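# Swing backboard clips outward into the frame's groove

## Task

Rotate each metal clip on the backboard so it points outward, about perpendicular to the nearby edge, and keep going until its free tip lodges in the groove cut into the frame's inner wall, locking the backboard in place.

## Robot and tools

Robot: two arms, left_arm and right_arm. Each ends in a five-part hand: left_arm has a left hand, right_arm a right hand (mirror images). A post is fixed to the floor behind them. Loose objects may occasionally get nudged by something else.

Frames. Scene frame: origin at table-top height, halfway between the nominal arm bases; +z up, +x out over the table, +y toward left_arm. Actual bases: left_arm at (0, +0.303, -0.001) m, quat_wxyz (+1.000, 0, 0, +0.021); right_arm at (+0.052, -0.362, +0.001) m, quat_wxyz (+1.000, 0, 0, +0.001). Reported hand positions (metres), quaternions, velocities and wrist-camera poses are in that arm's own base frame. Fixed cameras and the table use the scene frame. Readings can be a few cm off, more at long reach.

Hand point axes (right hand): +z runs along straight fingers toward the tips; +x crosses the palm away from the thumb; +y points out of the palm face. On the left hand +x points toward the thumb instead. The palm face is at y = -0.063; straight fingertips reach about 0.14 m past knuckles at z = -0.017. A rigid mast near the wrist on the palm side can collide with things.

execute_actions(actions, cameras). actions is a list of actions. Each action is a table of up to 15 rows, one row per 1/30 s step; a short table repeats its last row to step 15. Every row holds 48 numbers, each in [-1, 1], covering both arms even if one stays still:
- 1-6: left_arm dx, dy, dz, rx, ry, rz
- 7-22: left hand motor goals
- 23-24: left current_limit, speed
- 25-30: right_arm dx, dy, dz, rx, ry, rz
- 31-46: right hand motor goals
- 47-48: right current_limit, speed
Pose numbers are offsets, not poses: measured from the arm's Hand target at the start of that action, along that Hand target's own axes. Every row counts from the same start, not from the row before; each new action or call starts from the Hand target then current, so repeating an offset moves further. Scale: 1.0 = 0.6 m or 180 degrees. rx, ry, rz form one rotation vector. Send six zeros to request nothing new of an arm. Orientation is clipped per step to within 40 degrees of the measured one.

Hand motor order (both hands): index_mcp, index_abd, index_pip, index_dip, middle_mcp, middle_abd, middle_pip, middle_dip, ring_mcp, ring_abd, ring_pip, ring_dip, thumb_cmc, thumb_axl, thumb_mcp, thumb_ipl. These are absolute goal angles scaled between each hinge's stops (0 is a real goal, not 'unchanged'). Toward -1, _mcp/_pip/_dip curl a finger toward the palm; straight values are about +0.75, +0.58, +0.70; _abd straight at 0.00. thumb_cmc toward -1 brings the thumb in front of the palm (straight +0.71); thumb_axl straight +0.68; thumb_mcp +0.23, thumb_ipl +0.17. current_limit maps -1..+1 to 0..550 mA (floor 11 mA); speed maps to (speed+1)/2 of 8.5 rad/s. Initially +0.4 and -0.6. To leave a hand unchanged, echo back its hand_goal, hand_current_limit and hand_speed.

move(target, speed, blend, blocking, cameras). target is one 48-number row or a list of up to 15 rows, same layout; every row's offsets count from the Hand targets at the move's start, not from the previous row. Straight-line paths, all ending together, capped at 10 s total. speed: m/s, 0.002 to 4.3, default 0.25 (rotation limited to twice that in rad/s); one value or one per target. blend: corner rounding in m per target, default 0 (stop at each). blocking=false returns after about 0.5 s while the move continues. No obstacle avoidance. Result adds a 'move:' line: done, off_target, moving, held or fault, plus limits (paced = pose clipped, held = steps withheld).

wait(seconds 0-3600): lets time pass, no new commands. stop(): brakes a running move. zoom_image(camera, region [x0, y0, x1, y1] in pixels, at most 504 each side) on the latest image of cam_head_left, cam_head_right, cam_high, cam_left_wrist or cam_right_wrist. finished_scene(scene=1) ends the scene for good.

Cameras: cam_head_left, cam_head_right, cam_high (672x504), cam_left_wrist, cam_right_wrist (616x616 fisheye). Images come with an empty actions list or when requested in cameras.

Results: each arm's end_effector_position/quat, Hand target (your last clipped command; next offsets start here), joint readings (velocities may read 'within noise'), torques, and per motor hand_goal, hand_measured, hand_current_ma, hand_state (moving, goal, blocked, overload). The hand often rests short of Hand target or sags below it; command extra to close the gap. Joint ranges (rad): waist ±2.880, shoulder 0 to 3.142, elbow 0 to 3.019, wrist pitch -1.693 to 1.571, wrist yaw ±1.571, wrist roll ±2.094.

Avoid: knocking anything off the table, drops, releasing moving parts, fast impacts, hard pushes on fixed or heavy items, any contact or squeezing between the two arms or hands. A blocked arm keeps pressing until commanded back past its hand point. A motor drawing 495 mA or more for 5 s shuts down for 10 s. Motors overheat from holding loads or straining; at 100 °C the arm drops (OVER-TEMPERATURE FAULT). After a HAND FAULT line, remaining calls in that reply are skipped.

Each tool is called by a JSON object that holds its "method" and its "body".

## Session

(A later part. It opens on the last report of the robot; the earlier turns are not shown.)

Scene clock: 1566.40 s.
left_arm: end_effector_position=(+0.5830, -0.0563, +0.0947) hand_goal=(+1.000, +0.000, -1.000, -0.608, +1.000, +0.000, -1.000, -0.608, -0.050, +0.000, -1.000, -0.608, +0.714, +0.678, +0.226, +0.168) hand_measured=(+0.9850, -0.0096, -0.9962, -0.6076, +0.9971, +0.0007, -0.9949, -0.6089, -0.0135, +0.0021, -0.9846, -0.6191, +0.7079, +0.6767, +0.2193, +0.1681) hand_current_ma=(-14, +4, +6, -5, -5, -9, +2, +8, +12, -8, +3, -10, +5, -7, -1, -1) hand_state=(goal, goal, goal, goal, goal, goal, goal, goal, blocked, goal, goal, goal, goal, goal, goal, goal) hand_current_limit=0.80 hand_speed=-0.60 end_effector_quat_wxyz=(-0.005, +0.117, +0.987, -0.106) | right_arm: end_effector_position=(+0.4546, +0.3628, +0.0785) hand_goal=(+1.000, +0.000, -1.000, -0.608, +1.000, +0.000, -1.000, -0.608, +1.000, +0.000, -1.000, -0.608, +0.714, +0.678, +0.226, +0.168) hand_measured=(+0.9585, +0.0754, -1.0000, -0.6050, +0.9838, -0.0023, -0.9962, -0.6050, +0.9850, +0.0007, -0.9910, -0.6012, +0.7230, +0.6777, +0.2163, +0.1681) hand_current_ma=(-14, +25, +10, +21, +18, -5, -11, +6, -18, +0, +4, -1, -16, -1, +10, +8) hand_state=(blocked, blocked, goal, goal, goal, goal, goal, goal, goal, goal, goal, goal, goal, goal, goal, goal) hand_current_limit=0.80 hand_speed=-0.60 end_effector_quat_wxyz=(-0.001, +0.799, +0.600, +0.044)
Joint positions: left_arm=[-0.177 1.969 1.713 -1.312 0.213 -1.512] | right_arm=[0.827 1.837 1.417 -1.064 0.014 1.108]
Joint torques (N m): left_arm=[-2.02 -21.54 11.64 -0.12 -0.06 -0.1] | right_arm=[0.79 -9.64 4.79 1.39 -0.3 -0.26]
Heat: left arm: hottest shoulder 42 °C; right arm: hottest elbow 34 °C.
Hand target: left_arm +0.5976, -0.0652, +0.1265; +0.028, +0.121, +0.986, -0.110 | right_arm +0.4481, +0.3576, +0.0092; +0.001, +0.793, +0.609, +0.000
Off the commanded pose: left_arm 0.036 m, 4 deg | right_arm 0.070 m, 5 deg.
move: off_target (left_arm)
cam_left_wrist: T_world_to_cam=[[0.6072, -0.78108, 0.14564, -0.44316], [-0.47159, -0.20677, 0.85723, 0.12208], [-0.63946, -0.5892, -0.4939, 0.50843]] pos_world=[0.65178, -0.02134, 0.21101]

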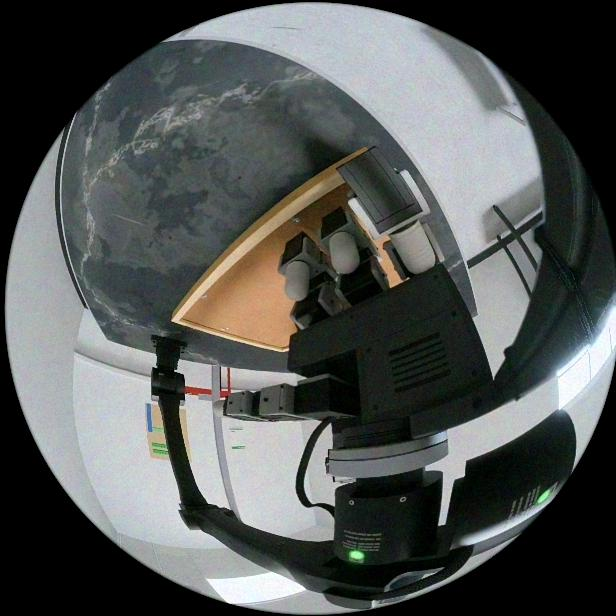

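{"method": "move", "body": {"target": [[0.1,-0.1,-0.15,0,0,0,1.0,0,-1.0,-0.608,1.0,0,-1.0,-0.608,-0.05,0,-1.0,-0.608,0.714,0.678,0.226,0.168,0.8,-0.6,0,0,-0.125,0,0,0,1.0,0,-1.0,-0.608,1.0,0,-1.0,-0.608,1.0,0,-1.0,-0.608,0.714,0.678,0.226,0.168,0.8,-0.6],[0.4,-0.1,-0.15,0,0,0,1.0,0,-1.0,-0.608,1.0,0,-1.0,-0.608,1.0,0,-1.0,-0.608,0.714,0.678,0.226,0.168,0.8,-0.6,0,0,-0.25,0,0,0,1.0,0,-1.0,-0.608,1.0,0,-1.0,-0.608,1.0,0,-1.0,-0.608,0.714,0.678,0.226,0.168,0.8,-0.6]], "speed": 0.15, "cameras": ["all"]}}

{"method": "zoom_image", "body": {"camera": "cam_high", "region": [250, 130, 470, 330]}}

Scene clock: 1570.73 s.
left_arm: end_effector_position=(+0.5385, -0.0750, +0.1906) hand_goal=(+1.000, +0.000, -1.000, -0.608, +1.000, +0.000, -1.000, -0.608, -0.050, +0.000, -1.000, -0.608, +0.714, +0.678, +0.226, +0.168) hand_measured=(+0.9862, -0.0096, -0.9962, -0.6076, +0.9971, +0.0007, -0.9962, -0.6089, -0.0135, +0.0021, -0.9846, -0.6191, +0.7079, +0.6777, +0.2203, +0.1681) hand_current_ma=(-9, +2, +7, +2, +2, -6, +0, +11, +11, -8, -4, -8, +0, -9, -5, +7) hand_state=(goal, goal, goal, goal, goal, goal, goal, goal, blocked, goal, goal, goal, goal, goal, goal, goal) hand_current_limit=0.80 hand_speed=-0.60 end_effector_quat_wxyz=(+0.017, +0.123, +0.986, -0.108) | right_arm: end_effector_position=(+0.4381, +0.3492, +0.0788) hand_goal=(+1.000, +0.000, -1.000, -0.608, +1.000, +0.000, -1.000, -0.608, +1.000, +0.000, -1.000, -0.608, +0.714, +0.678, +0.226, +0.168) hand_measured=(+0.9790, +0.0168, -1.0000, -0.6050, +0.9838, -0.0037, -0.9962, -0.6050, +0.9838, -0.0052, -1.0000, -0.6012, +0.7230, +0.6767, +0.2163, +0.1681) hand_current_ma=(-8, +8, +4, +12, +12, -7, +6, +11, -18, -2, +11, -3, +0, -6, +6, +6) hand_state=(blocked, goal, goal, goal, goal, goal, goal, goal, goal, goal, goal, goal, goal, goal, goal, goal) hand_current_limit=0.80 hand_speed=-0.60 end_effector_quat_wxyz=(+0.000, +0.795, +0.607, -0.005)
Joint positions: left_arm=[-0.224 1.782 1.694 -1.426 0.211 -1.554] | right_arm=[0.827 1.837 1.429 -1.174 -0.001 1.094]
Joint torques (N m): left_arm=[-1.03 -17.08 9.03 0.59 -0.05 -0.05] | right_arm=[0.79 -14.86 10.91 -0.69 -0.09 -0.23]
Heat: left arm: hottest shoulder 42 °C; right arm: hottest elbow 34 °C.
Hand target: left_arm +0.5437, -0.0749, +0.1905; +0.024, +0.120, +0.986, -0.111 (not the last commanded pose) | right_arm +0.4480, +0.3577, +0.0825; +0.001, +0.793, +0.609, +0.000 (not the last commanded pose)
Off the commanded pose: left_arm 0.194 m, 1 deg | right_arm 0.081 m, 1 deg.
move: held (left_arm; a check stopped the path), off_target (right_arm; braked when a check withheld steps of left_arm); path passed 0 of 2 targets; target 2's new numbers were not sent; limits=held
pose unreachable (left arm): on one or more control steps of this call, first in action 0 (counted from 0), this arm could not follow its commanded pose, so it was not sent that pose on those steps. It may still have moved: this result reports where it is.
cause: moving toward the commanded pose would bring a part of the arm too close to another arm (a part of this arm just beyond joint 6 (wrist roll) and a part of the right arm just beyond its joint 4 (wrist pitch), along the way the arms are being sent, or toward where that arm still pushes).
cam_left_wrist: T_world_to_cam=[[0.59464, -0.78372, 0.17941, -0.44456], [-0.51092, -0.19605, 0.83698, 0.04087], [-0.62078, -0.58936, -0.51699, 0.51067]] pos_world=[0.60225, -0.03942, 0.30957]
cam_right_wrist: T_world_to_cam=[[0.39244, -0.91872, 0.04406, 0.17322], [-0.5551, -0.19838, 0.80778, 0.18393], [-0.73338, -0.34146, -0.58784, 0.60775]] pos_world=[0.47984, 0.40316, 0.20105]

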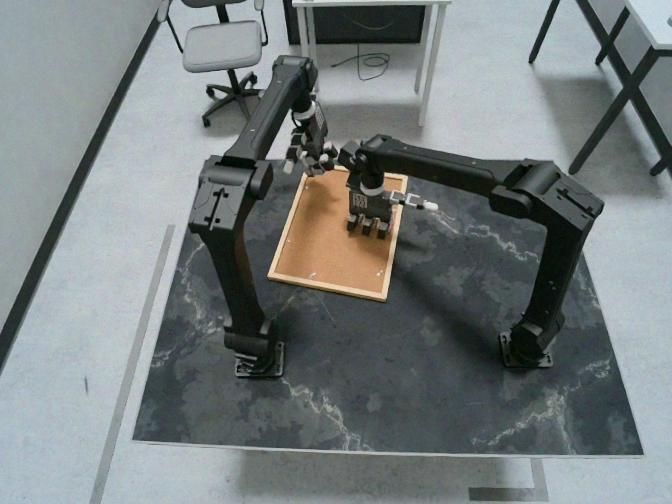

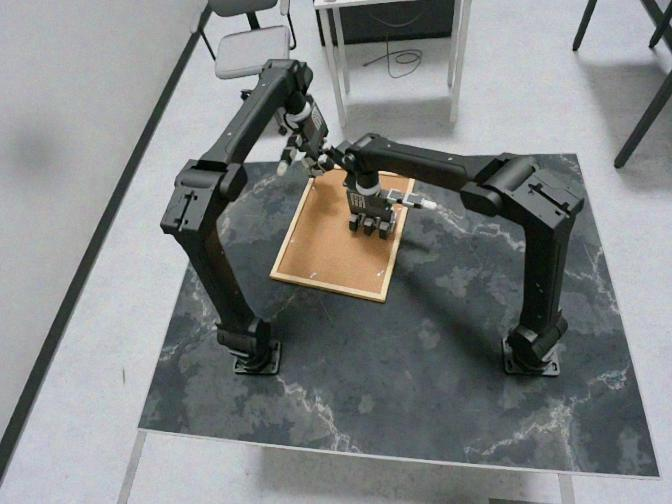

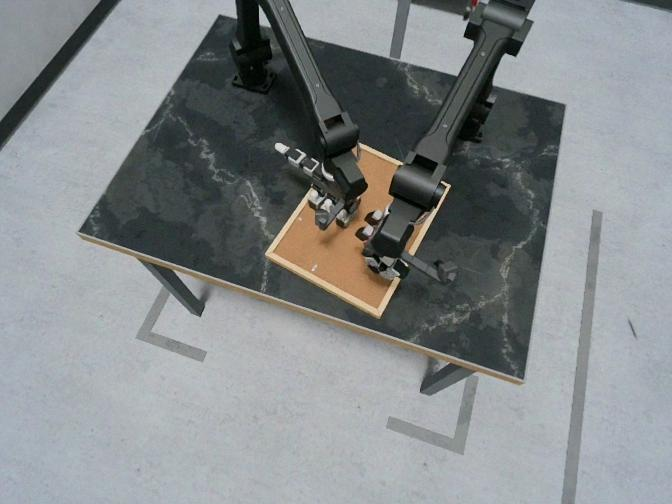

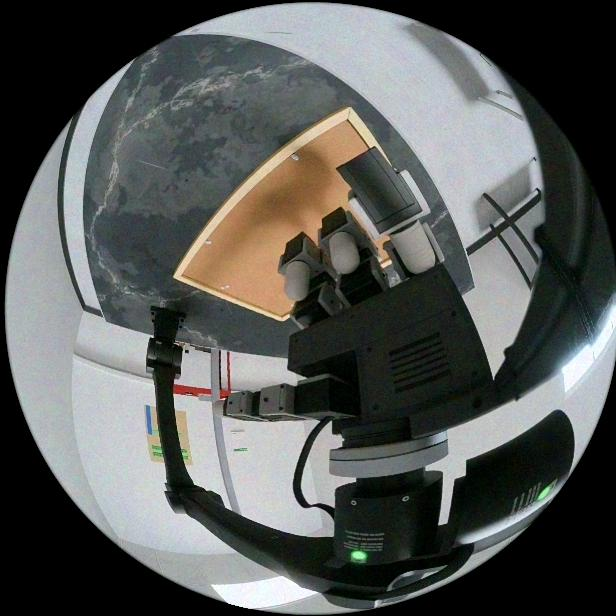

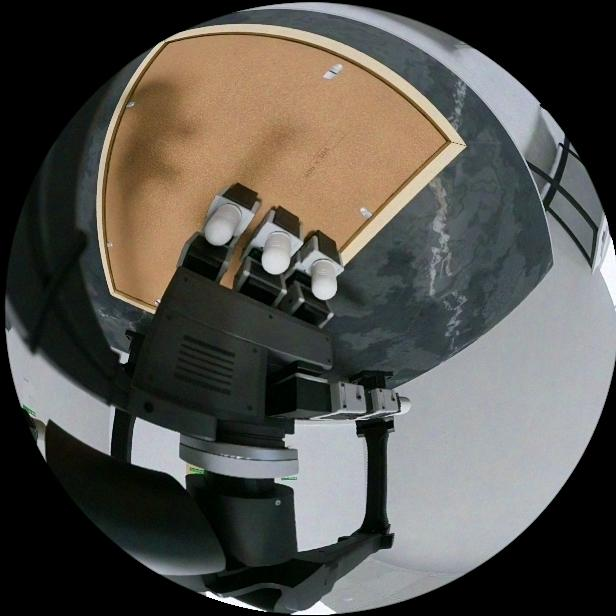

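Scaled by 2.291 from the camera's image (finer frame: 960x720).

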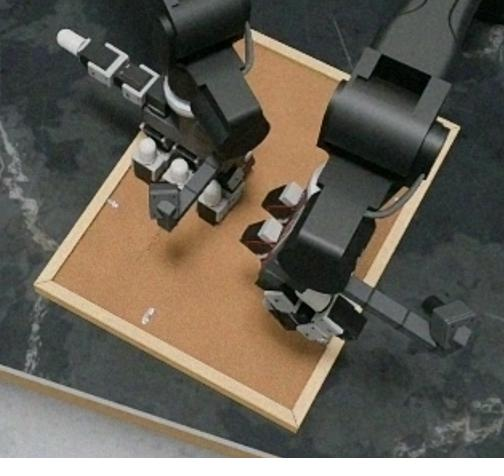

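{"method": "move", "body": {"target": [[0.0607,0.111,-0.0632,0,0,0,1.0,0,-1.0,-0.608,1.0,0,-1.0,-0.608,-0.05,0,-1.0,-0.608,0.714,0.678,0.226,0.168,0.8,-0.6,0,0,0,0,0,0,1.0,0,-1.0,-0.608,1.0,0,-1.0,-0.608,1.0,0,-1.0,-0.608,0.714,0.678,0.226,0.168,0.8,-0.6],[0.448,0.0142,-0.0715,0,0,0,1.0,0,-1.0,-0.608,1.0,0,-1.0,-0.608,-0.05,0,-1.0,-0.608,0.714,0.678,0.226,0.168,0.8,-0.6,0,0,0,0,0,0,1.0,0,-1.0,-0.608,1.0,0,-1.0,-0.608,1.0,0,-1.0,-0.608,0.714,0.678,0.226,0.168,0.8,-0.6],[0.396,-0.1375,0.0512,0,0,0,1.0,0,-1.0,-0.608,1.0,0,-1.0,-0.608,-0.05,0,-1.0,-0.608,0.714,0.678,0.226,0.168,0.8,-0.6,0,0,0,0,0,0,1.0,0,-1.0,-0.608,1.0,0,-1.0,-0.608,1.0,0,-1.0,-0.608,0.714,0.678,0.226,0.168,0.8,-0.6]], "speed": 0.15, "blend": [0.03,0.03,0], "cameras": ["all"]}}

{"method": "zoom_image", "body": {"camera": "cam_high", "region": [250, 130, 470, 330]}}

{"method": "zoom_image", "body": {"camera": "cam_left_wrist", "region": [200, 130, 400, 330]}}

Scene clock: 1591.47 s.
left_arm: end_effector_position=(+0.2896, -0.0981, +0.1581) hand_goal=(+1.000, +0.000, -1.000, -0.608, +1.000, +0.000, -1.000, -0.608, -0.050, +0.000, -1.000, -0.608, +0.714, +0.678, +0.226, +0.168) hand_measured=(+0.9874, -0.0096, -0.9962, -0.6076, +0.9959, +0.0007, -0.9962, -0.6076, -0.0135, +0.0021, -0.9846, -0.6191, +0.7067, +0.6777, +0.2203, +0.1681) hand_current_ma=(-12, +4, +6, -6, +1, -2, +6, +3, +15, -8, -1, -7, -5, -3, -1, +6) hand_state=(goal, goal, goal, goal, goal, goal, goal, goal, blocked, goal, goal, goal, goal, goal, goal, goal) hand_current_limit=0.80 hand_speed=-0.60 end_effector_quat_wxyz=(+0.014, +0.120, +0.987, -0.106) | right_arm: end_effector_position=(+0.4381, +0.3492, +0.0788) hand_goal=(+1.000, +0.000, -1.000, -0.608, +1.000, +0.000, -1.000, -0.608, +1.000, +0.000, -1.000, -0.608, +0.714, +0.678, +0.226, +0.168) hand_measured=(+0.9790, +0.0153, -0.9987, -0.6050, +0.9850, -0.0023, -0.9974, -0.6050, +0.9850, -0.0052, -1.0000, -0.6012, +0.7217, +0.6777, +0.2163, +0.1681) hand_current_ma=(-12, +1, +0, -10, +5, +2, -11, +6, -3, +4, +11, -1, +11, -8, +13, +9) hand_state=(blocked, goal, goal, goal, goal, goal, goal, goal, goal, goal, goal, goal, goal, goal, goal, goal) hand_current_limit=0.80 hand_speed=-0.60 end_effector_quat_wxyz=(+0.000, +0.795, +0.607, -0.005)
Joint positions: left_arm=[-0.467 1.197 0.965 -1.239 0.19 -1.805] | right_arm=[0.827 1.837 1.429 -1.174 -0.001 1.094]
Joint torques (N m): left_arm=[-2.2 -8.47 9.01 0.85 -0.2 -0.15] | right_arm=[0.91 -14.86 10.84 -0.72 -0.09 -0.23]
Heat: left arm: hottest shoulder 41 °C; right arm: hottest elbow 39 °C.
Hand target: left_arm +0.2939, -0.1050, +0.1605; +0.024, +0.120, +0.986, -0.111 | right_arm +0.4480, +0.3577, +0.0825; +0.001, +0.793, +0.609, +0.000
Off the commanded pose: left_arm 0.008 m, 1 deg | right_arm 0.014 m, 1 deg.
move: done
cam_left_wrist: T_world_to_cam=[[0.59919, -0.78185, 0.17228, -0.30889], [-0.50479, -0.20192, 0.83929, -0.06631], [-0.62142, -0.58986, -0.51566, 0.32561]] pos_world=[0.35395, -0.06283, 0.27677]
cam_right_wrist: T_world_to_cam=[[0.39244, -0.91872, 0.04406, 0.17322], [-0.5551, -0.19838, 0.80778, 0.18393], [-0.73338, -0.34146, -0.58784, 0.60775]] pos_world=[0.47984, 0.40316, 0.20105]

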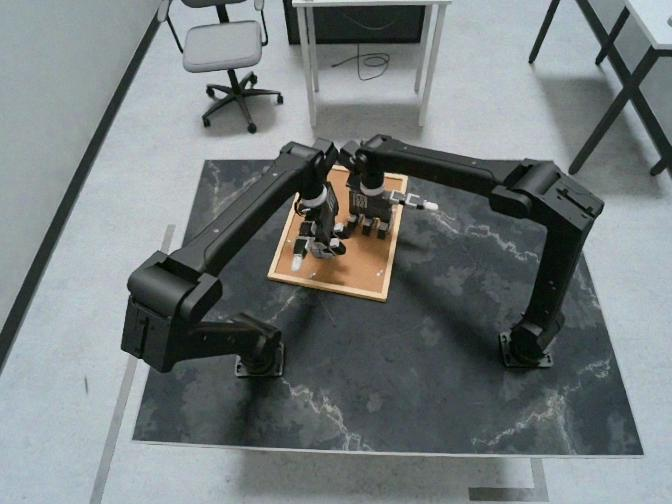

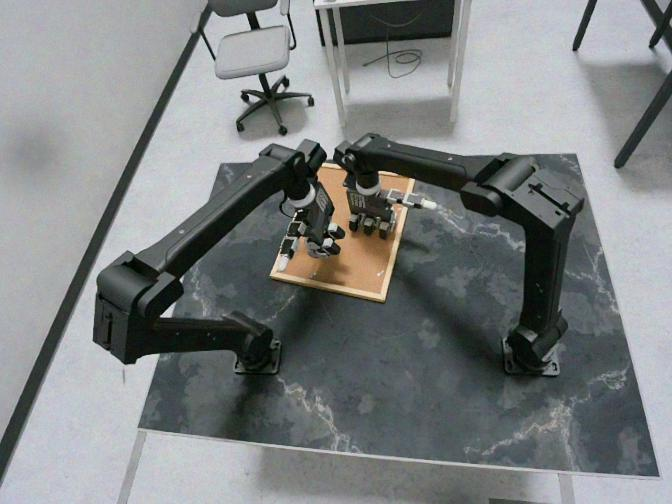

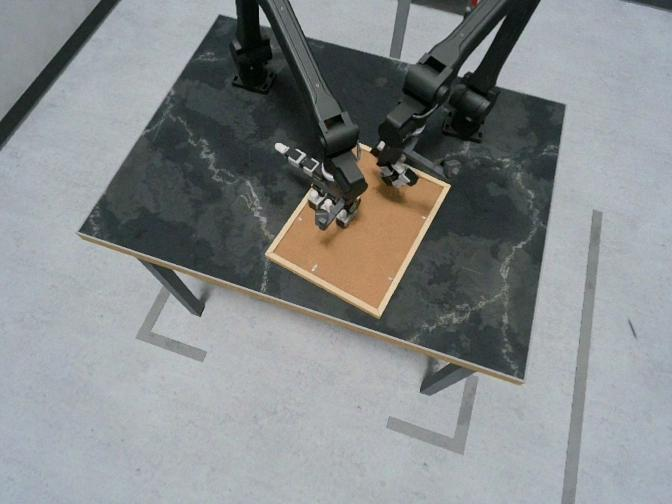

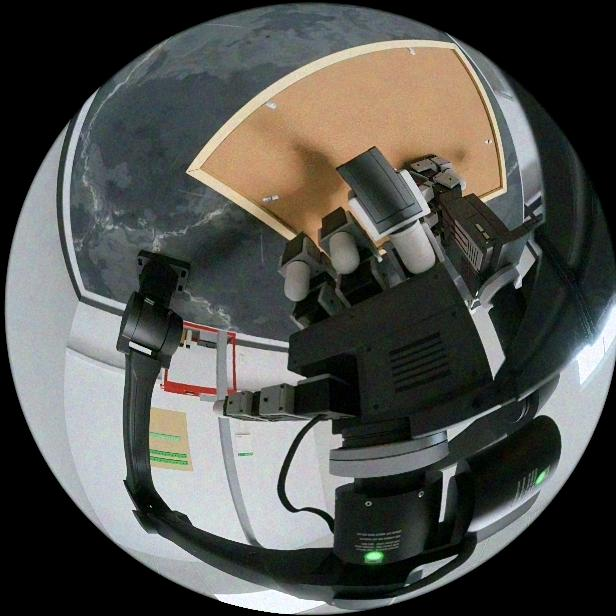

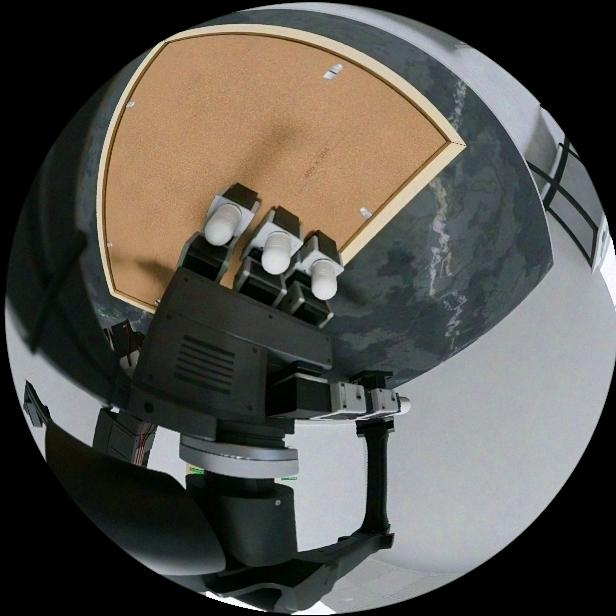

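Scaled by 2.291 from the camera's image (finer frame: 960x720).

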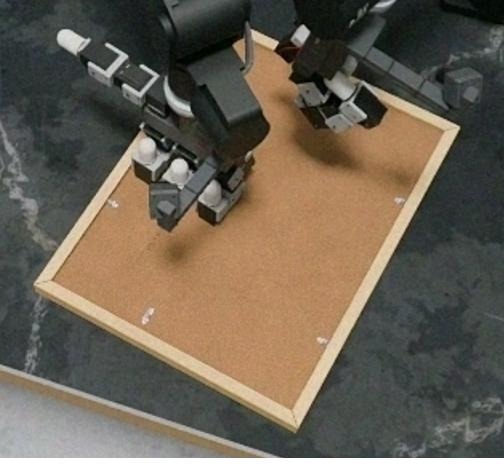

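Scaled by 2.520 from the camera's image (finer frame: 880x880).

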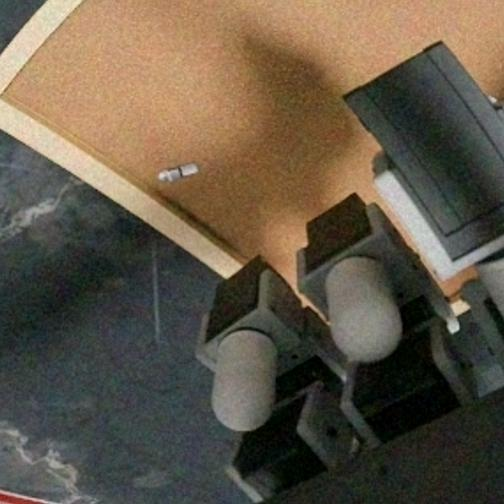

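{"method": "move", "body": {"target": [[-0.0198,0.0444,0.0773,0,0,0,1.0,0,-1.0,-0.608,1.0,0,-1.0,-0.608,-0.05,0,-1.0,-0.608,0.714,0.678,0.226,0.168,0.8,-0.6,0,0,0.122,0,0,0,1.0,0,-1.0,-0.608,1.0,0,-1.0,-0.608,1.0,0,-1.0,-0.608,0.714,0.678,0.226,0.168,0.8,-0.6]], "speed": 0.05, "cameras": ["cam_left_wrist"]}}

{"method": "zoom_image", "body": {"camera": "cam_left_wrist", "region": [220, 160, 340, 280]}}

Scene clock: 1600.60 s.
left_arm: end_effector_position=(+0.3053, -0.0937, +0.1107) hand_goal=(+1.000, +0.000, -1.000, -0.608, +1.000, +0.000, -1.000, -0.608, -0.050, +0.000, -1.000, -0.608, +0.714, +0.678, +0.226, +0.168) hand_measured=(+0.9874, -0.0096, -0.9962, -0.6063, +0.9971, +0.0007, -0.9962, -0.6076, -0.0135, +0.0021, -0.9846, -0.6191, +0.7079, +0.6777, +0.2193, +0.1681) hand_current_ma=(-6, +13, +14, +0, +0, -3, +8, +12, +10, -7, -1, -16, -9, -10, -2, +1) hand_state=(goal, goal, goal, goal, goal, goal, goal, goal, blocked, goal, goal, goal, goal, goal, goal, goal) hand_current_limit=0.80 hand_speed=-0.60 end_effector_quat_wxyz=(+0.016, +0.126, +0.986, -0.105) | right_arm: end_effector_position=(+0.4522, +0.3607, +0.0782) hand_goal=(+1.000, +0.000, -1.000, -0.608, +1.000, +0.000, -1.000, -0.608, +1.000, +0.000, -1.000, -0.608, +0.714, +0.678, +0.226, +0.168) hand_measured=(+0.9850, +0.0710, -1.0000, -0.6050, +0.9838, -0.0023, -0.9962, -0.6050, +0.9826, -0.0008, -0.9962, -0.6012, +0.7230, +0.6777, +0.2163, +0.1672) hand_current_ma=(+6, +14, -1, +0, +11, -4, +15, +0, -16, -12, +7, -8, +2, -9, +3, +8) hand_state=(goal, blocked, goal, goal, goal, goal, goal, goal, goal, goal, goal, goal, goal, goal, goal, goal) hand_current_limit=0.80 hand_speed=-0.60 end_effector_quat_wxyz=(+0.000, +0.797, +0.602, +0.037)
Joint positions: left_arm=[-0.438 1.27 0.895 -1.1 0.19 -1.764] | right_arm=[0.827 1.837 1.418 -1.079 0.012 1.104]
Joint torques (N m): left_arm=[-0.15 -8.7 8.44 0.85 0.03 0.02] | right_arm=[0.97 -9.52 4.68 1.89 -0.25 -0.25]
Heat: left arm: hottest shoulder 41 °C; right arm: hottest elbow 41 °C.
Hand target: left_arm +0.3129, -0.0929, +0.1105; +0.024, +0.120, +0.986, -0.111 | right_arm +0.4481, +0.3577, +0.0094; +0.001, +0.793, +0.609, +0.000
Off the commanded pose: left_arm 0.008 m, 1 deg | right_arm 0.069 m, 4 deg.
move: off_target (right_arm)
cam_left_wrist: T_world_to_cam=[[0.58988, -0.78859, 0.17369, -0.30464], [-0.51109, -0.19808, 0.83639, -0.01519], [-0.62516, -0.58215, -0.51988, 0.31594]] pos_world=[0.36945, -0.05932, 0.22987]

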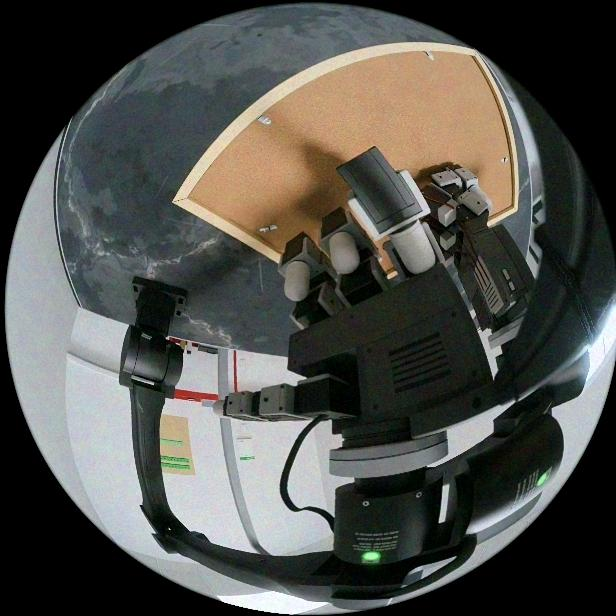

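Scaled by 4.200 from the camera's image (finer frame: 880x880).

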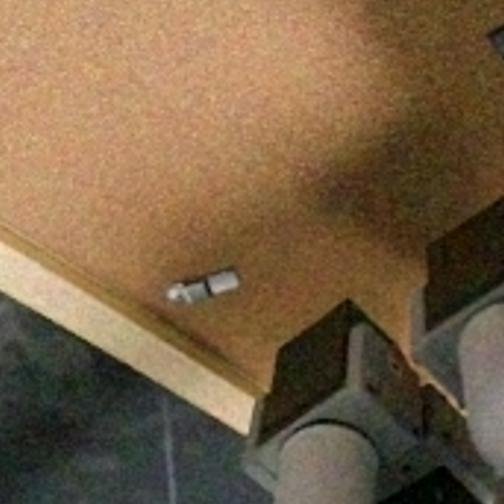

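{"method": "move", "body": {"target": [[-0.0025,0.0193,0.0335,0,0,0,1.0,0,-1.0,-0.608,1.0,0,-1.0,-0.608,-0.05,0,-1.0,-0.608,0.714,0.678,0.226,0.168,0.8,-0.6,0,0,0,0,0,0,1.0,0,-1.0,-0.608,1.0,0,-1.0,-0.608,1.0,0,-1.0,-0.608,0.714,0.678,0.226,0.168,0.8,-0.6]], "speed": 0.05, "cameras": ["cam_left_wrist"]}}

{"method": "zoom_image", "body": {"camera": "cam_left_wrist", "region": [220, 160, 340, 280]}}

Scene clock: 1607.07 s.
left_arm: end_effector_position=(+0.3102, -0.0875, +0.0883) hand_goal=(+1.000, +0.000, -1.000, -0.608, +1.000, +0.000, -1.000, -0.608, -0.050, +0.000, -1.000, -0.608, +0.714, +0.678, +0.226, +0.168) hand_measured=(+0.9874, -0.0096, -0.9974, -0.6089, +0.9971, +0.0007, -0.9962, -0.6076, -0.0135, +0.0021, -0.9846, -0.6191, +0.7067, +0.6767, +0.2193, +0.1672) hand_current_ma=(+2, +8, +7, -7, -4, -10, -1, +6, +12, -7, +2, -19, -3, -15, +4, +4) hand_state=(goal, goal, goal, goal, goal, goal, goal, goal, blocked, goal, goal, goal, goal, goal, goal, goal) hand_current_limit=0.80 hand_speed=-0.60 end_effector_quat_wxyz=(+0.016, +0.126, +0.986, -0.104) | right_arm: end_effector_position=(+0.4522, +0.3607, +0.0782) hand_goal=(+1.000, +0.000, -1.000, -0.608, +1.000, +0.000, -1.000, -0.608, +1.000, +0.000, -1.000, -0.608, +0.714, +0.678, +0.226, +0.168) hand_measured=(+0.9850, +0.0695, -1.0000, -0.6050, +0.9850, -0.0023, -0.9974, -0.6050, +0.9826, -0.0008, -0.9962, -0.5999, +0.7217, +0.6767, +0.2163, +0.1672) hand_current_ma=(-10, +11, +10, +0, -8, +0, +7, -3, -15, -10, +10, +6, -7, -15, +3, +11) hand_state=(goal, blocked, goal, goal, goal, goal, goal, goal, goal, goal, goal, goal, goal, goal, goal, goal) hand_current_limit=0.80 hand_speed=-0.60 end_effector_quat_wxyz=(+0.000, +0.797, +0.602, +0.037)
Joint positions: left_arm=[-0.415 1.303 0.86 -1.038 0.191 -1.741] | right_arm=[0.827 1.837 1.418 -1.079 0.012 1.104]
Joint torques (N m): left_arm=[-0.32 -8.94 8.24 0.84 0.09 0.02] | right_arm=[0.91 -9.7 4.75 1.83 -0.25 -0.24]
Heat: left arm: hottest shoulder 40 °C; right arm: hottest elbow 40 °C.
Hand target: left_arm +0.3175, -0.0869, +0.0884; +0.024, +0.120, +0.986, -0.111 | right_arm +0.4481, +0.3577, +0.0094; +0.001, +0.793, +0.609, +0.000
Off the commanded pose: left_arm 0.007 m, 1 deg | right_arm 0.069 m, 4 deg.
move: done
cam_left_wrist: T_world_to_cam=[[0.58986, -0.78878, 0.17286, -0.29863], [-0.51086, -0.19874, 0.83637, 0.0073], [-0.62536, -0.58165, -0.52019, 0.31115]] pos_world=[0.37446, -0.05312, 0.20737]

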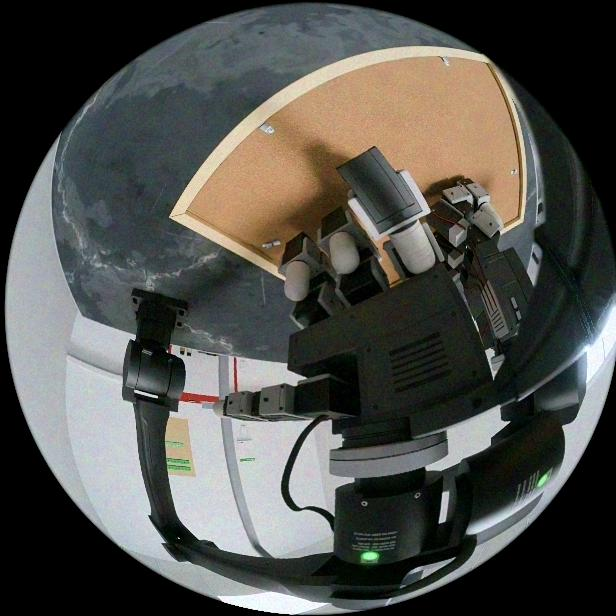

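Scaled by 4.200 from the camera's image (finer frame: 880x880).

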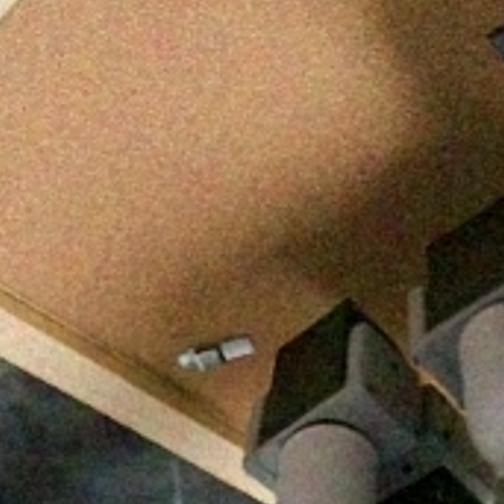

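{"method": "move", "body": {"target": [[0.0028,0.0082,0.0373,0,0,0,1.0,0,-1.0,-0.608,1.0,0,-1.0,-0.608,-0.05,0,-1.0,-0.608,0.714,0.678,0.226,0.168,0.8,-0.6,0,0,0,0,0,0,1.0,0,-1.0,-0.608,1.0,0,-1.0,-0.608,1.0,0,-1.0,-0.608,0.714,0.678,0.226,0.168,0.8,-0.6]], "speed": 0.04, "cameras": ["cam_left_wrist"]}}

{"method": "zoom_image", "body": {"camera": "cam_left_wrist", "region": [220, 160, 340, 280]}}

Scene clock: 1611.00 s.
left_arm: end_effector_position=(+0.3104, -0.0876, +0.0667) hand_goal=(+1.000, +0.000, -1.000, -0.608, +1.000, +0.000, -1.000, -0.608, -0.050, +0.000, -1.000, -0.608, +0.714, +0.678, +0.226, +0.168) hand_measured=(+0.9862, -0.0023, -1.0000, -0.6076, +0.9971, +0.0007, -0.9949, -0.6089, -0.0135, +0.0021, -0.9846, -0.6191, +0.7067, +0.6777, +0.2203, +0.1681) hand_current_ma=(-15, +11, +1, -4, +5, -8, +7, +7, +10, -6, -1, -10, -1, -13, -1, -4) hand_state=(goal, goal, goal, goal, goal, goal, goal, goal, blocked, goal, goal, goal, goal, goal, goal, goal) hand_current_limit=0.80 hand_speed=-0.60 end_effector_quat_wxyz=(+0.016, +0.125, +0.986, -0.105) | right_arm: end_effector_position=(+0.4522, +0.3607, +0.0782) hand_goal=(+1.000, +0.000, -1.000, -0.608, +1.000, +0.000, -1.000, -0.608, +1.000, +0.000, -1.000, -0.608, +0.714, +0.678, +0.226, +0.168) hand_measured=(+0.9850, +0.0710, -1.0000, -0.6063, +0.9838, -0.0023, -0.9974, -0.6050, +0.9826, +0.0007, -0.9962, -0.6012, +0.7230, +0.6777, +0.2163, +0.1681) hand_current_ma=(+1, +23, -2, +3, +6, -2, -1, +1, -16, -3, +4, -7, +7, +3, +2, -10) hand_state=(goal, blocked, goal, goal, goal, goal, goal, goal, goal, goal, goal, goal, goal, goal, goal, goal) hand_current_limit=0.80 hand_speed=-0.60 end_effector_quat_wxyz=(+0.000, +0.797, +0.602, +0.037)
Joint positions: left_arm=[-0.415 1.333 0.824 -0.97 0.191 -1.742] | right_arm=[0.827 1.837 1.418 -1.079 0.012 1.104]
Joint torques (N m): left_arm=[-0.32 -8.94 7.86 0.94 0.07 0.02] | right_arm=[0.67 -9.58 4.68 1.92 -0.26 -0.23]
Heat: left arm: hottest shoulder 40 °C; right arm: hottest elbow 39 °C.
Hand target: left_arm +0.3176, -0.0869, +0.0656; +0.024, +0.120, +0.986, -0.111 | right_arm +0.4481, +0.3577, +0.0094; +0.001, +0.793, +0.609, +0.000
Off the commanded pose: left_arm 0.007 m, 1 deg | right_arm 0.069 m, 4 deg.
move: done
cam_left_wrist: T_world_to_cam=[[0.59085, -0.78779, 0.17402, -0.29538], [-0.51146, -0.19894, 0.83596, 0.02552], [-0.62394, -0.58293, -0.52047, 0.29935]] pos_world=[0.37435, -0.05312, 0.18587]

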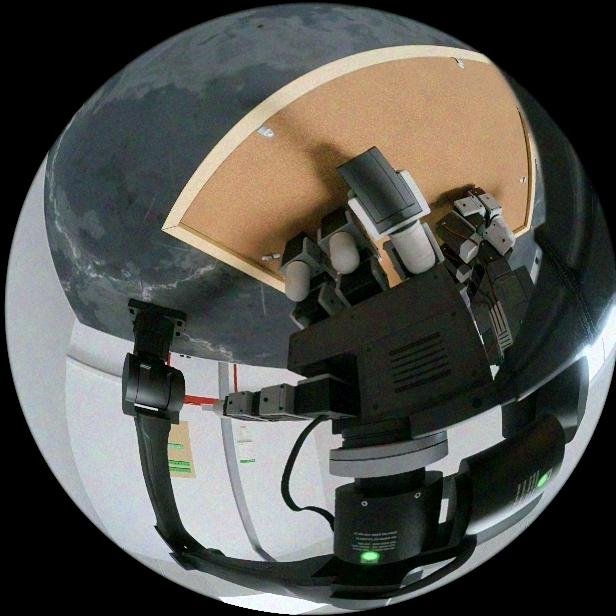

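Scaled by 4.200 from the camera's image (finer frame: 880x880).

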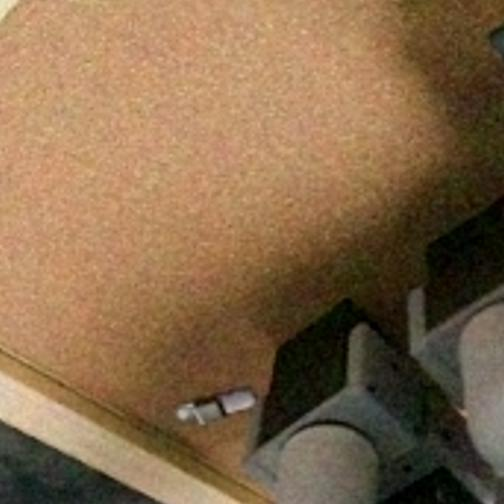

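{"method": "move", "body": {"target": [[0.0372,-0.0045,0.0083,0,0,0,1.0,0,-1.0,-0.608,1.0,0,-1.0,-0.608,-0.05,0,-1.0,-0.608,0.714,0.678,0.226,0.168,0.8,-0.6,0,0,0,0,0,0,1.0,0,-1.0,-0.608,1.0,0,-1.0,-0.608,1.0,0,-1.0,-0.608,0.714,0.678,0.226,0.168,0.8,-0.6]], "speed": 0.03, "cameras": ["cam_left_wrist"]}}

{"method": "zoom_image", "body": {"camera": "cam_left_wrist", "region": [220, 180, 340, 300]}}

Scene clock: 1615.07 s.
left_arm: end_effector_position=(+0.3008, -0.0841, +0.0663) hand_goal=(+1.000, +0.000, -1.000, -0.608, +1.000, +0.000, -1.000, -0.608, -0.050, +0.000, -1.000, -0.608, +0.714, +0.678, +0.226, +0.168) hand_measured=(+0.9814, +0.0007, -1.0000, -0.6076, +0.9959, +0.0007, -0.9962, -0.6089, -0.0135, +0.0007, -0.9846, -0.6191, +0.7067, +0.6777, +0.2203, +0.1672) hand_current_ma=(-14, +12, +12, -4, +0, -9, +1, +2, +8, -10, +1, -9, -7, -4, -1, +5) hand_state=(goal, goal, goal, goal, goal, goal, goal, goal, blocked, goal, goal, goal, goal, goal, goal, goal) hand_current_limit=0.80 hand_speed=-0.60 end_effector_quat_wxyz=(+0.029, +0.121, +0.986, -0.109) | right_arm: end_effector_position=(+0.4522, +0.3607, +0.0782) hand_goal=(+1.000, +0.000, -1.000, -0.608, +1.000, +0.000, -1.000, -0.608, +1.000, +0.000, -1.000, -0.608, +0.714, +0.678, +0.226, +0.168) hand_measured=(+0.9850, +0.0710, -1.0000, -0.6050, +0.9838, -0.0023, -0.9974, -0.6050, +0.9826, +0.0007, -0.9974, -0.6012, +0.7230, +0.6777, +0.2163, +0.1681) hand_current_ma=(+5, +35, +1, -1, +10, -7, -4, +5, -7, +9, +13, +3, -2, -19, -3, +4) hand_state=(goal, blocked, goal, goal, goal, goal, goal, goal, goal, goal, goal, goal, goal, goal, goal, goal) hand_current_limit=0.80 hand_speed=-0.60 end_effector_quat_wxyz=(+0.000, +0.797, +0.602, +0.037)
Joint positions: left_arm=[-0.415 1.287 0.783 -0.946 0.193 -1.753] | right_arm=[0.827 1.837 1.418 -1.079 0.012 1.104]
Joint torques (N m): left_arm=[-1.96 -8.59 6.28 0.76 -0.04 -0.13] | right_arm=[0.73 -9.41 4.63 1.83 -0.25 -0.24]
Heat: left arm: hottest shoulder 40 °C; right arm: hottest elbow 39 °C.
Hand target: left_arm +0.2953, -0.0853, +0.0595; +0.024, +0.120, +0.986, -0.111 | right_arm +0.4481, +0.3577, +0.0094; +0.001, +0.793, +0.609, +0.000
Off the commanded pose: left_arm 0.009 m, 1 deg | right_arm 0.069 m, 4 deg.
move: done
cam_left_wrist: T_world_to_cam=[[0.59464, -0.7792, 0.19814, -0.28899], [-0.52879, -0.19339, 0.82643, 0.02803], [-0.60563, -0.5962, -0.52703, 0.28906]] pos_world=[0.36173, -0.04742, 0.18644]

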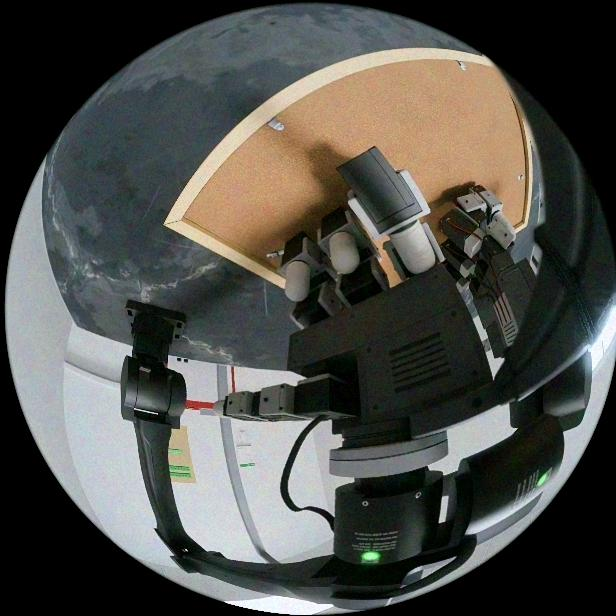

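Scaled by 4.200 from the camera's image (finer frame: 880x880).

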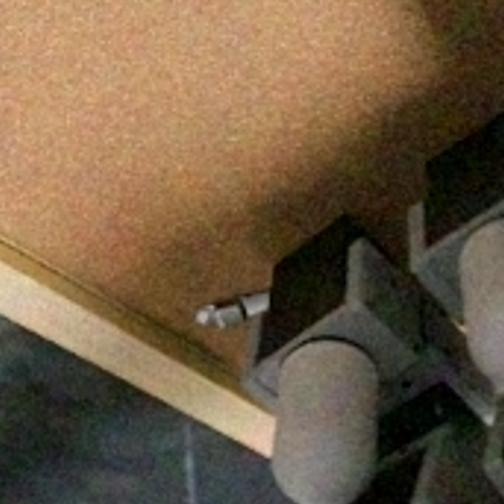

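{"method": "move", "body": {"target": [[0.030,-0.0163,0.0013,0,0,0,1.0,0,-1.0,-0.608,1.0,0,-1.0,-0.608,-0.05,0,-1.0,-0.608,0.714,0.678,0.226,0.168,0.8,-0.6,0,0,0,0,0,0,1.0,0,-1.0,-0.608,1.0,0,-1.0,-0.608,1.0,0,-1.0,-0.608,0.714,0.678,0.226,0.168,0.8,-0.6]], "speed": 0.03, "cameras": ["cam_left_wrist"]}}

{"method": "zoom_image", "body": {"camera": "cam_left_wrist", "region": [220, 180, 340, 300]}}

Scene clock: 1618.50 s.
left_arm: end_effector_position=(+0.2835, -0.0873, +0.0663) hand_goal=(+1.000, +0.000, -1.000, -0.608, +1.000, +0.000, -1.000, -0.608, -0.050, +0.000, -1.000, -0.608, +0.714, +0.678, +0.226, +0.168) hand_measured=(+0.9585, -0.0008, -1.0000, -0.6089, +0.9959, +0.0007, -0.9949, -0.6089, -0.0135, +0.0021, -0.9846, -0.6191, +0.7079, +0.6777, +0.2203, +0.1681) hand_current_ma=(-29, +8, +3, -4, -2, -4, +3, +6, +9, -5, +1, -11, -8, -6, -9, +1) hand_state=(blocked, goal, goal, goal, goal, goal, goal, goal, blocked, goal, goal, goal, goal, goal, goal, goal) hand_current_limit=0.80 hand_speed=-0.60 end_effector_quat_wxyz=(+0.032, +0.119, +0.986, -0.111) | right_arm: end_effector_position=(+0.4522, +0.3607, +0.0782) hand_goal=(+1.000, +0.000, -1.000, -0.608, +1.000, +0.000, -1.000, -0.608, +1.000, +0.000, -1.000, -0.608, +0.714, +0.678, +0.226, +0.168) hand_measured=(+0.9850, +0.0695, -1.0000, -0.6050, +0.9838, -0.0023, -0.9974, -0.6050, +0.9814, +0.0007, -0.9962, -0.6012, +0.7230, +0.6767, +0.2163, +0.1681) hand_current_ma=(-5, +21, +4, +1, +3, -7, +4, +9, -19, -10, +5, +1, -5, +0, +18, +3) hand_state=(goal, blocked, goal, goal, goal, goal, goal, goal, goal, goal, goal, goal, goal, goal, goal, goal) hand_current_limit=0.80 hand_speed=-0.60 end_effector_quat_wxyz=(+0.000, +0.797, +0.602, +0.037)
Joint positions: left_arm=[-0.446 1.241 0.744 -0.941 0.19 -1.788] | right_arm=[0.827 1.837 1.418 -1.079 0.012 1.104]
Joint torques (N m): left_arm=[-2.73 -7.94 6.28 0.65 -0.12 -0.17] | right_arm=[0.67 -9.64 4.64 1.87 -0.26 -0.23]
Heat: left arm: hottest shoulder 40 °C; right arm: hottest elbow 38 °C.
Hand target: left_arm +0.2755, -0.0906, +0.0595; +0.024, +0.120, +0.986, -0.111 | right_arm +0.4481, +0.3577, +0.0094; +0.001, +0.793, +0.609, +0.000
Off the commanded pose: left_arm 0.011 m, 1 deg | right_arm 0.069 m, 4 deg.
move: off_target (left_arm)
cam_left_wrist: T_world_to_cam=[[0.59688, -0.77627, 0.20285, -0.28175], [-0.53116, -0.19281, 0.82504, 0.01905], [-0.60134, -0.60019, -0.52741, 0.27511]] pos_world=[0.34373, -0.04992, 0.18654]

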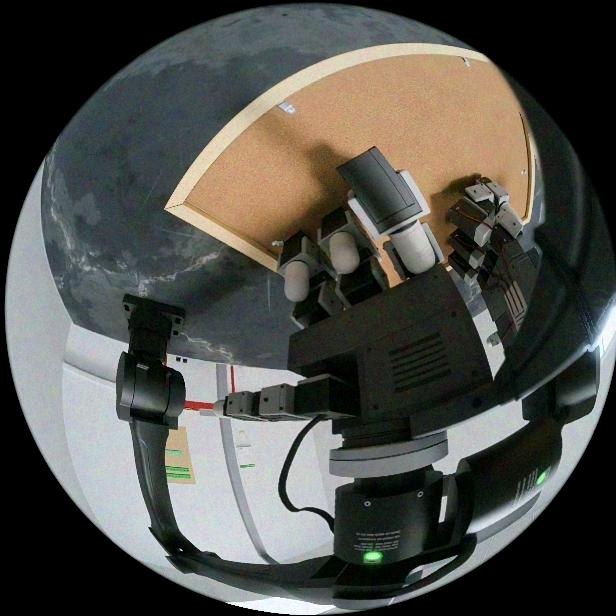

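Scaled by 4.200 from the camera's image (finer frame: 880x880).

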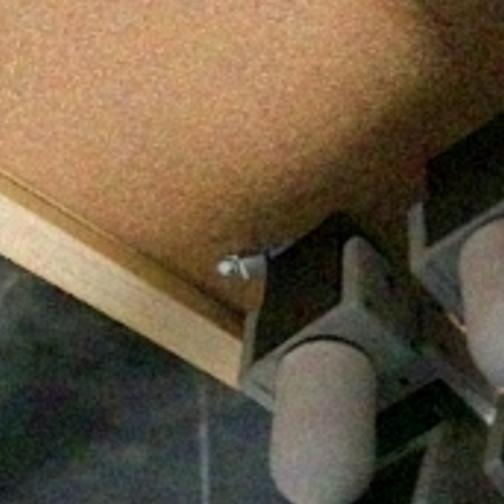

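{"method": "move", "body": {"target": [[-0.030,0,0,0,0,0,1.0,0,-1.0,-0.608,1.0,0,-1.0,-0.608,-0.05,0,-1.0,-0.608,0.714,0.678,0.226,0.168,0.8,-0.6,0,0,0,0,0,0,1.0,0,-1.0,-0.608,1.0,0,-1.0,-0.608,1.0,0,-1.0,-0.608,0.714,0.678,0.226,0.168,0.8,-0.6],[-0.030,0.0327,-0.0067,0,0,0,1.0,0,-1.0,-0.608,1.0,0,-1.0,-0.608,-0.05,0,-1.0,-0.608,0.714,0.678,0.226,0.168,0.8,-0.6,0,0,0,0,0,0,1.0,0,-1.0,-0.608,1.0,0,-1.0,-0.608,1.0,0,-1.0,-0.608,0.714,0.678,0.226,0.168,0.8,-0.6]], "speed": 0.03, "cameras": ["cam_left_wrist"]}}

{"method": "zoom_image", "body": {"camera": "cam_left_wrist", "region": [220, 180, 340, 300]}}

Scene clock: 1627.10 s.
left_arm: end_effector_position=(+0.2883, -0.0826, +0.0643) hand_goal=(+1.000, +0.000, -1.000, -0.608, +1.000, +0.000, -1.000, -0.608, -0.050, +0.000, -1.000, -0.608, +0.714, +0.678, +0.226, +0.168) hand_measured=(+0.9754, +0.0417, -1.0000, -0.6076, +0.9959, +0.0007, -0.9962, -0.6089, -0.0135, +0.0021, -0.9846, -0.6191, +0.7067, +0.6767, +0.2193, +0.1672) hand_current_ma=(-19, +26, +4, -9, +2, -7, +0, +2, +19, -10, +2, -16, -5, -12, -5, +1) hand_state=(blocked, blocked, goal, goal, goal, goal, goal, goal, blocked, goal, goal, goal, goal, goal, goal, goal) hand_current_limit=0.80 hand_speed=-0.60 end_effector_quat_wxyz=(+0.023, +0.114, +0.986, -0.120) | right_arm: end_effector_position=(+0.4522, +0.3607, +0.0782) hand_goal=(+1.000, +0.000, -1.000, -0.608, +1.000, +0.000, -1.000, -0.608, +1.000, +0.000, -1.000, -0.608, +0.714, +0.678, +0.226, +0.168) hand_measured=(+0.9850, +0.0695, -1.0000, -0.6063, +0.9850, -0.0023, -0.9974, -0.6050, +0.9826, -0.0008, -0.9962, -0.5999, +0.7217, +0.6777, +0.2163, +0.1681) hand_current_ma=(+0, +17, +7, -5, +1, +7, +4, +8, -11, -3, +12, -1, +7, -9, +3, +6) hand_state=(goal, blocked, goal, goal, goal, goal, goal, goal, goal, goal, goal, goal, goal, goal, goal, goal) hand_current_limit=0.80 hand_speed=-0.60 end_effector_quat_wxyz=(+0.000, +0.797, +0.602, +0.037)
Joint positions: left_arm=[-0.412 1.26 0.756 -0.95 0.216 -1.764] | right_arm=[0.827 1.837 1.418 -1.079 0.012 1.104]
Joint torques (N m): left_arm=[0.15 -6.65 8.21 0.47 -0.37 0.26] | right_arm=[1.03 -9.76 4.67 1.88 -0.25 -0.25]
Heat: left arm: hottest shoulder 39 °C; right arm: hottest elbow 38 °C.
Hand target: left_arm +0.2978, -0.0753, +0.0607; +0.024, +0.120, +0.986, -0.111 | right_arm +0.4481, +0.3577, +0.0094; +0.001, +0.793, +0.609, +0.000
Off the commanded pose: left_arm 0.012 m, 1 deg | right_arm 0.069 m, 4 deg.
move: off_target (left_arm)
cam_left_wrist: T_world_to_cam=[[0.60638, -0.7686, 0.20388, -0.28278], [-0.51379, -0.18301, 0.83817, 0.01916], [-0.6069, -0.613, -0.50587, 0.27883]] pos_world=[0.35053, -0.04292, 0.18265]

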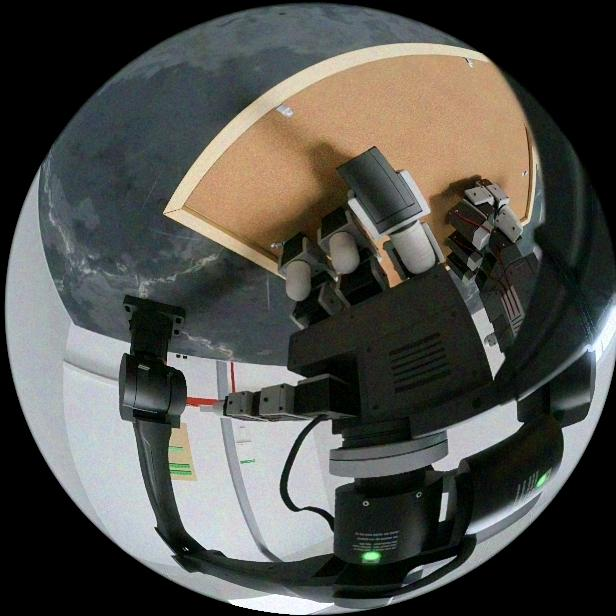

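Scaled by 4.200 from the camera's image (finer frame: 880x880).

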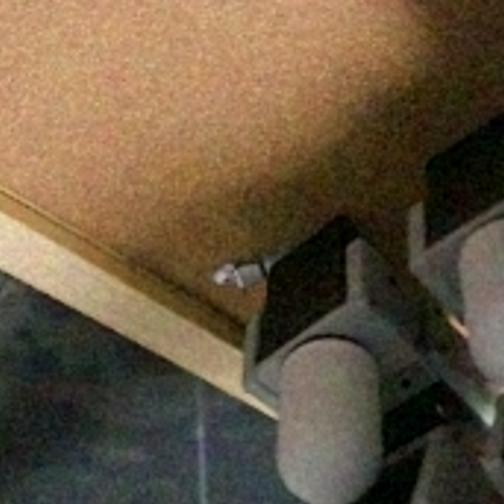

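{"method": "move", "body": {"target": [[0,0,-0.05,0,0,0,1.0,0,-1.0,-0.608,1.0,0,-1.0,-0.608,-0.05,0,-1.0,-0.608,0.714,0.678,0.226,0.168,0.8,-0.6,0,0,0,0,0,0,1.0,0,-1.0,-0.608,1.0,0,-1.0,-0.608,1.0,0,-1.0,-0.608,0.714,0.678,0.226,0.168,0.8,-0.6],[-0.0283,-0.0257,-0.0388,0,0,0,1.0,0,-1.0,-0.608,1.0,0,-1.0,-0.608,-0.05,0,-1.0,-0.608,0.714,0.678,0.226,0.168,0.8,-0.6,0,0,0,0,0,0,1.0,0,-1.0,-0.608,1.0,0,-1.0,-0.608,1.0,0,-1.0,-0.608,0.714,0.678,0.226,0.168,0.8,-0.6]], "speed": 0.04, "cameras": ["cam_left_wrist"]}}

{"method": "zoom_image", "body": {"camera": "cam_left_wrist", "region": [220, 180, 340, 300]}}

Scene clock: 1634.93 s.
left_arm: end_effector_position=(+0.2913, -0.0748, +0.0760) hand_goal=(+1.000, +0.000, -1.000, -0.608, +1.000, +0.000, -1.000, -0.608, -0.050, +0.000, -1.000, -0.608, +0.714, +0.678, +0.226, +0.168) hand_measured=(+0.9971, -0.0096, -0.9872, -0.6076, +0.9959, +0.0007, -0.9949, -0.6089, -0.0135, +0.0021, -0.9846, -0.6191, +0.7067, +0.6777, +0.2193, +0.1681) hand_current_ma=(-7, +11, +2, -11, +4, -5, +5, +6, +12, -10, +1, -11, -5, -8, -1, +2) hand_state=(goal, goal, goal, goal, goal, goal, goal, goal, blocked, goal, goal, goal, goal, goal, goal, goal) hand_current_limit=0.80 hand_speed=-0.60 end_effector_quat_wxyz=(+0.001, +0.116, +0.988, -0.103) | right_arm: end_effector_position=(+0.4522, +0.3607, +0.0782) hand_goal=(+1.000, +0.000, -1.000, -0.608, +1.000, +0.000, -1.000, -0.608, +1.000, +0.000, -1.000, -0.608, +0.714, +0.678, +0.226, +0.168) hand_measured=(+0.9850, +0.0695, -1.0000, -0.6050, +0.9838, -0.0023, -0.9974, -0.6050, +0.9826, -0.0008, -0.9962, -0.5999, +0.7230, +0.6777, +0.2173, +0.1672) hand_current_ma=(+2, +14, -1, +4, +12, +5, +25, +5, -14, -5, +8, -13, -4, -3, +4, +11) hand_state=(goal, blocked, goal, goal, goal, goal, goal, goal, goal, goal, goal, goal, goal, goal, goal, goal) hand_current_limit=0.80 hand_speed=-0.60 end_effector_quat_wxyz=(+0.000, +0.797, +0.602, +0.037)
Joint positions: left_arm=[-0.397 1.283 0.806 -1.034 0.199 -1.739] | right_arm=[0.827 1.837 1.418 -1.079 0.012 1.104]
Joint torques (N m): left_arm=[-2.67 -8.41 10.93 0.72 -0.2 -0.16] | right_arm=[1.14 -9.76 4.67 1.88 -0.24 -0.24]
Heat: left arm: hottest shoulder 39 °C; right arm: hottest elbow 37 °C.
Hand target: left_arm +0.3100, -0.0886, +0.0879; +0.024, +0.120, +0.986, -0.111 | right_arm +0.4481, +0.3577, +0.0094; +0.001, +0.793, +0.609, +0.000
Off the commanded pose: left_arm 0.026 m, 3 deg | right_arm 0.069 m, 4 deg.
move: off_target (left_arm)
cam_left_wrist: T_world_to_cam=[[0.60736, -0.78016, 0.1499, -0.27812], [-0.48108, -0.21103, 0.8509, -0.00032], [-0.6322, -0.58891, -0.50349, 0.30039]] pos_world=[0.35867, -0.04014, 0.1932]

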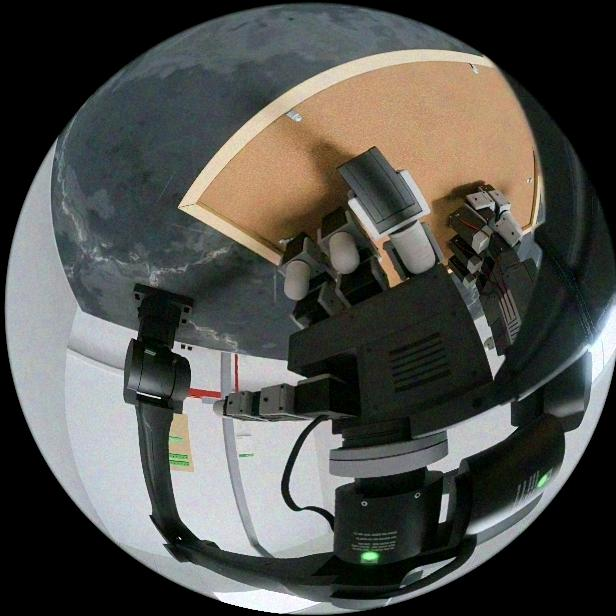

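Scaled by 4.200 from the camera's image (finer frame: 880x880).

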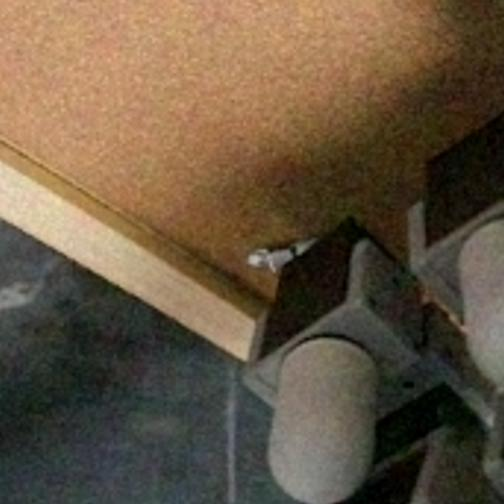

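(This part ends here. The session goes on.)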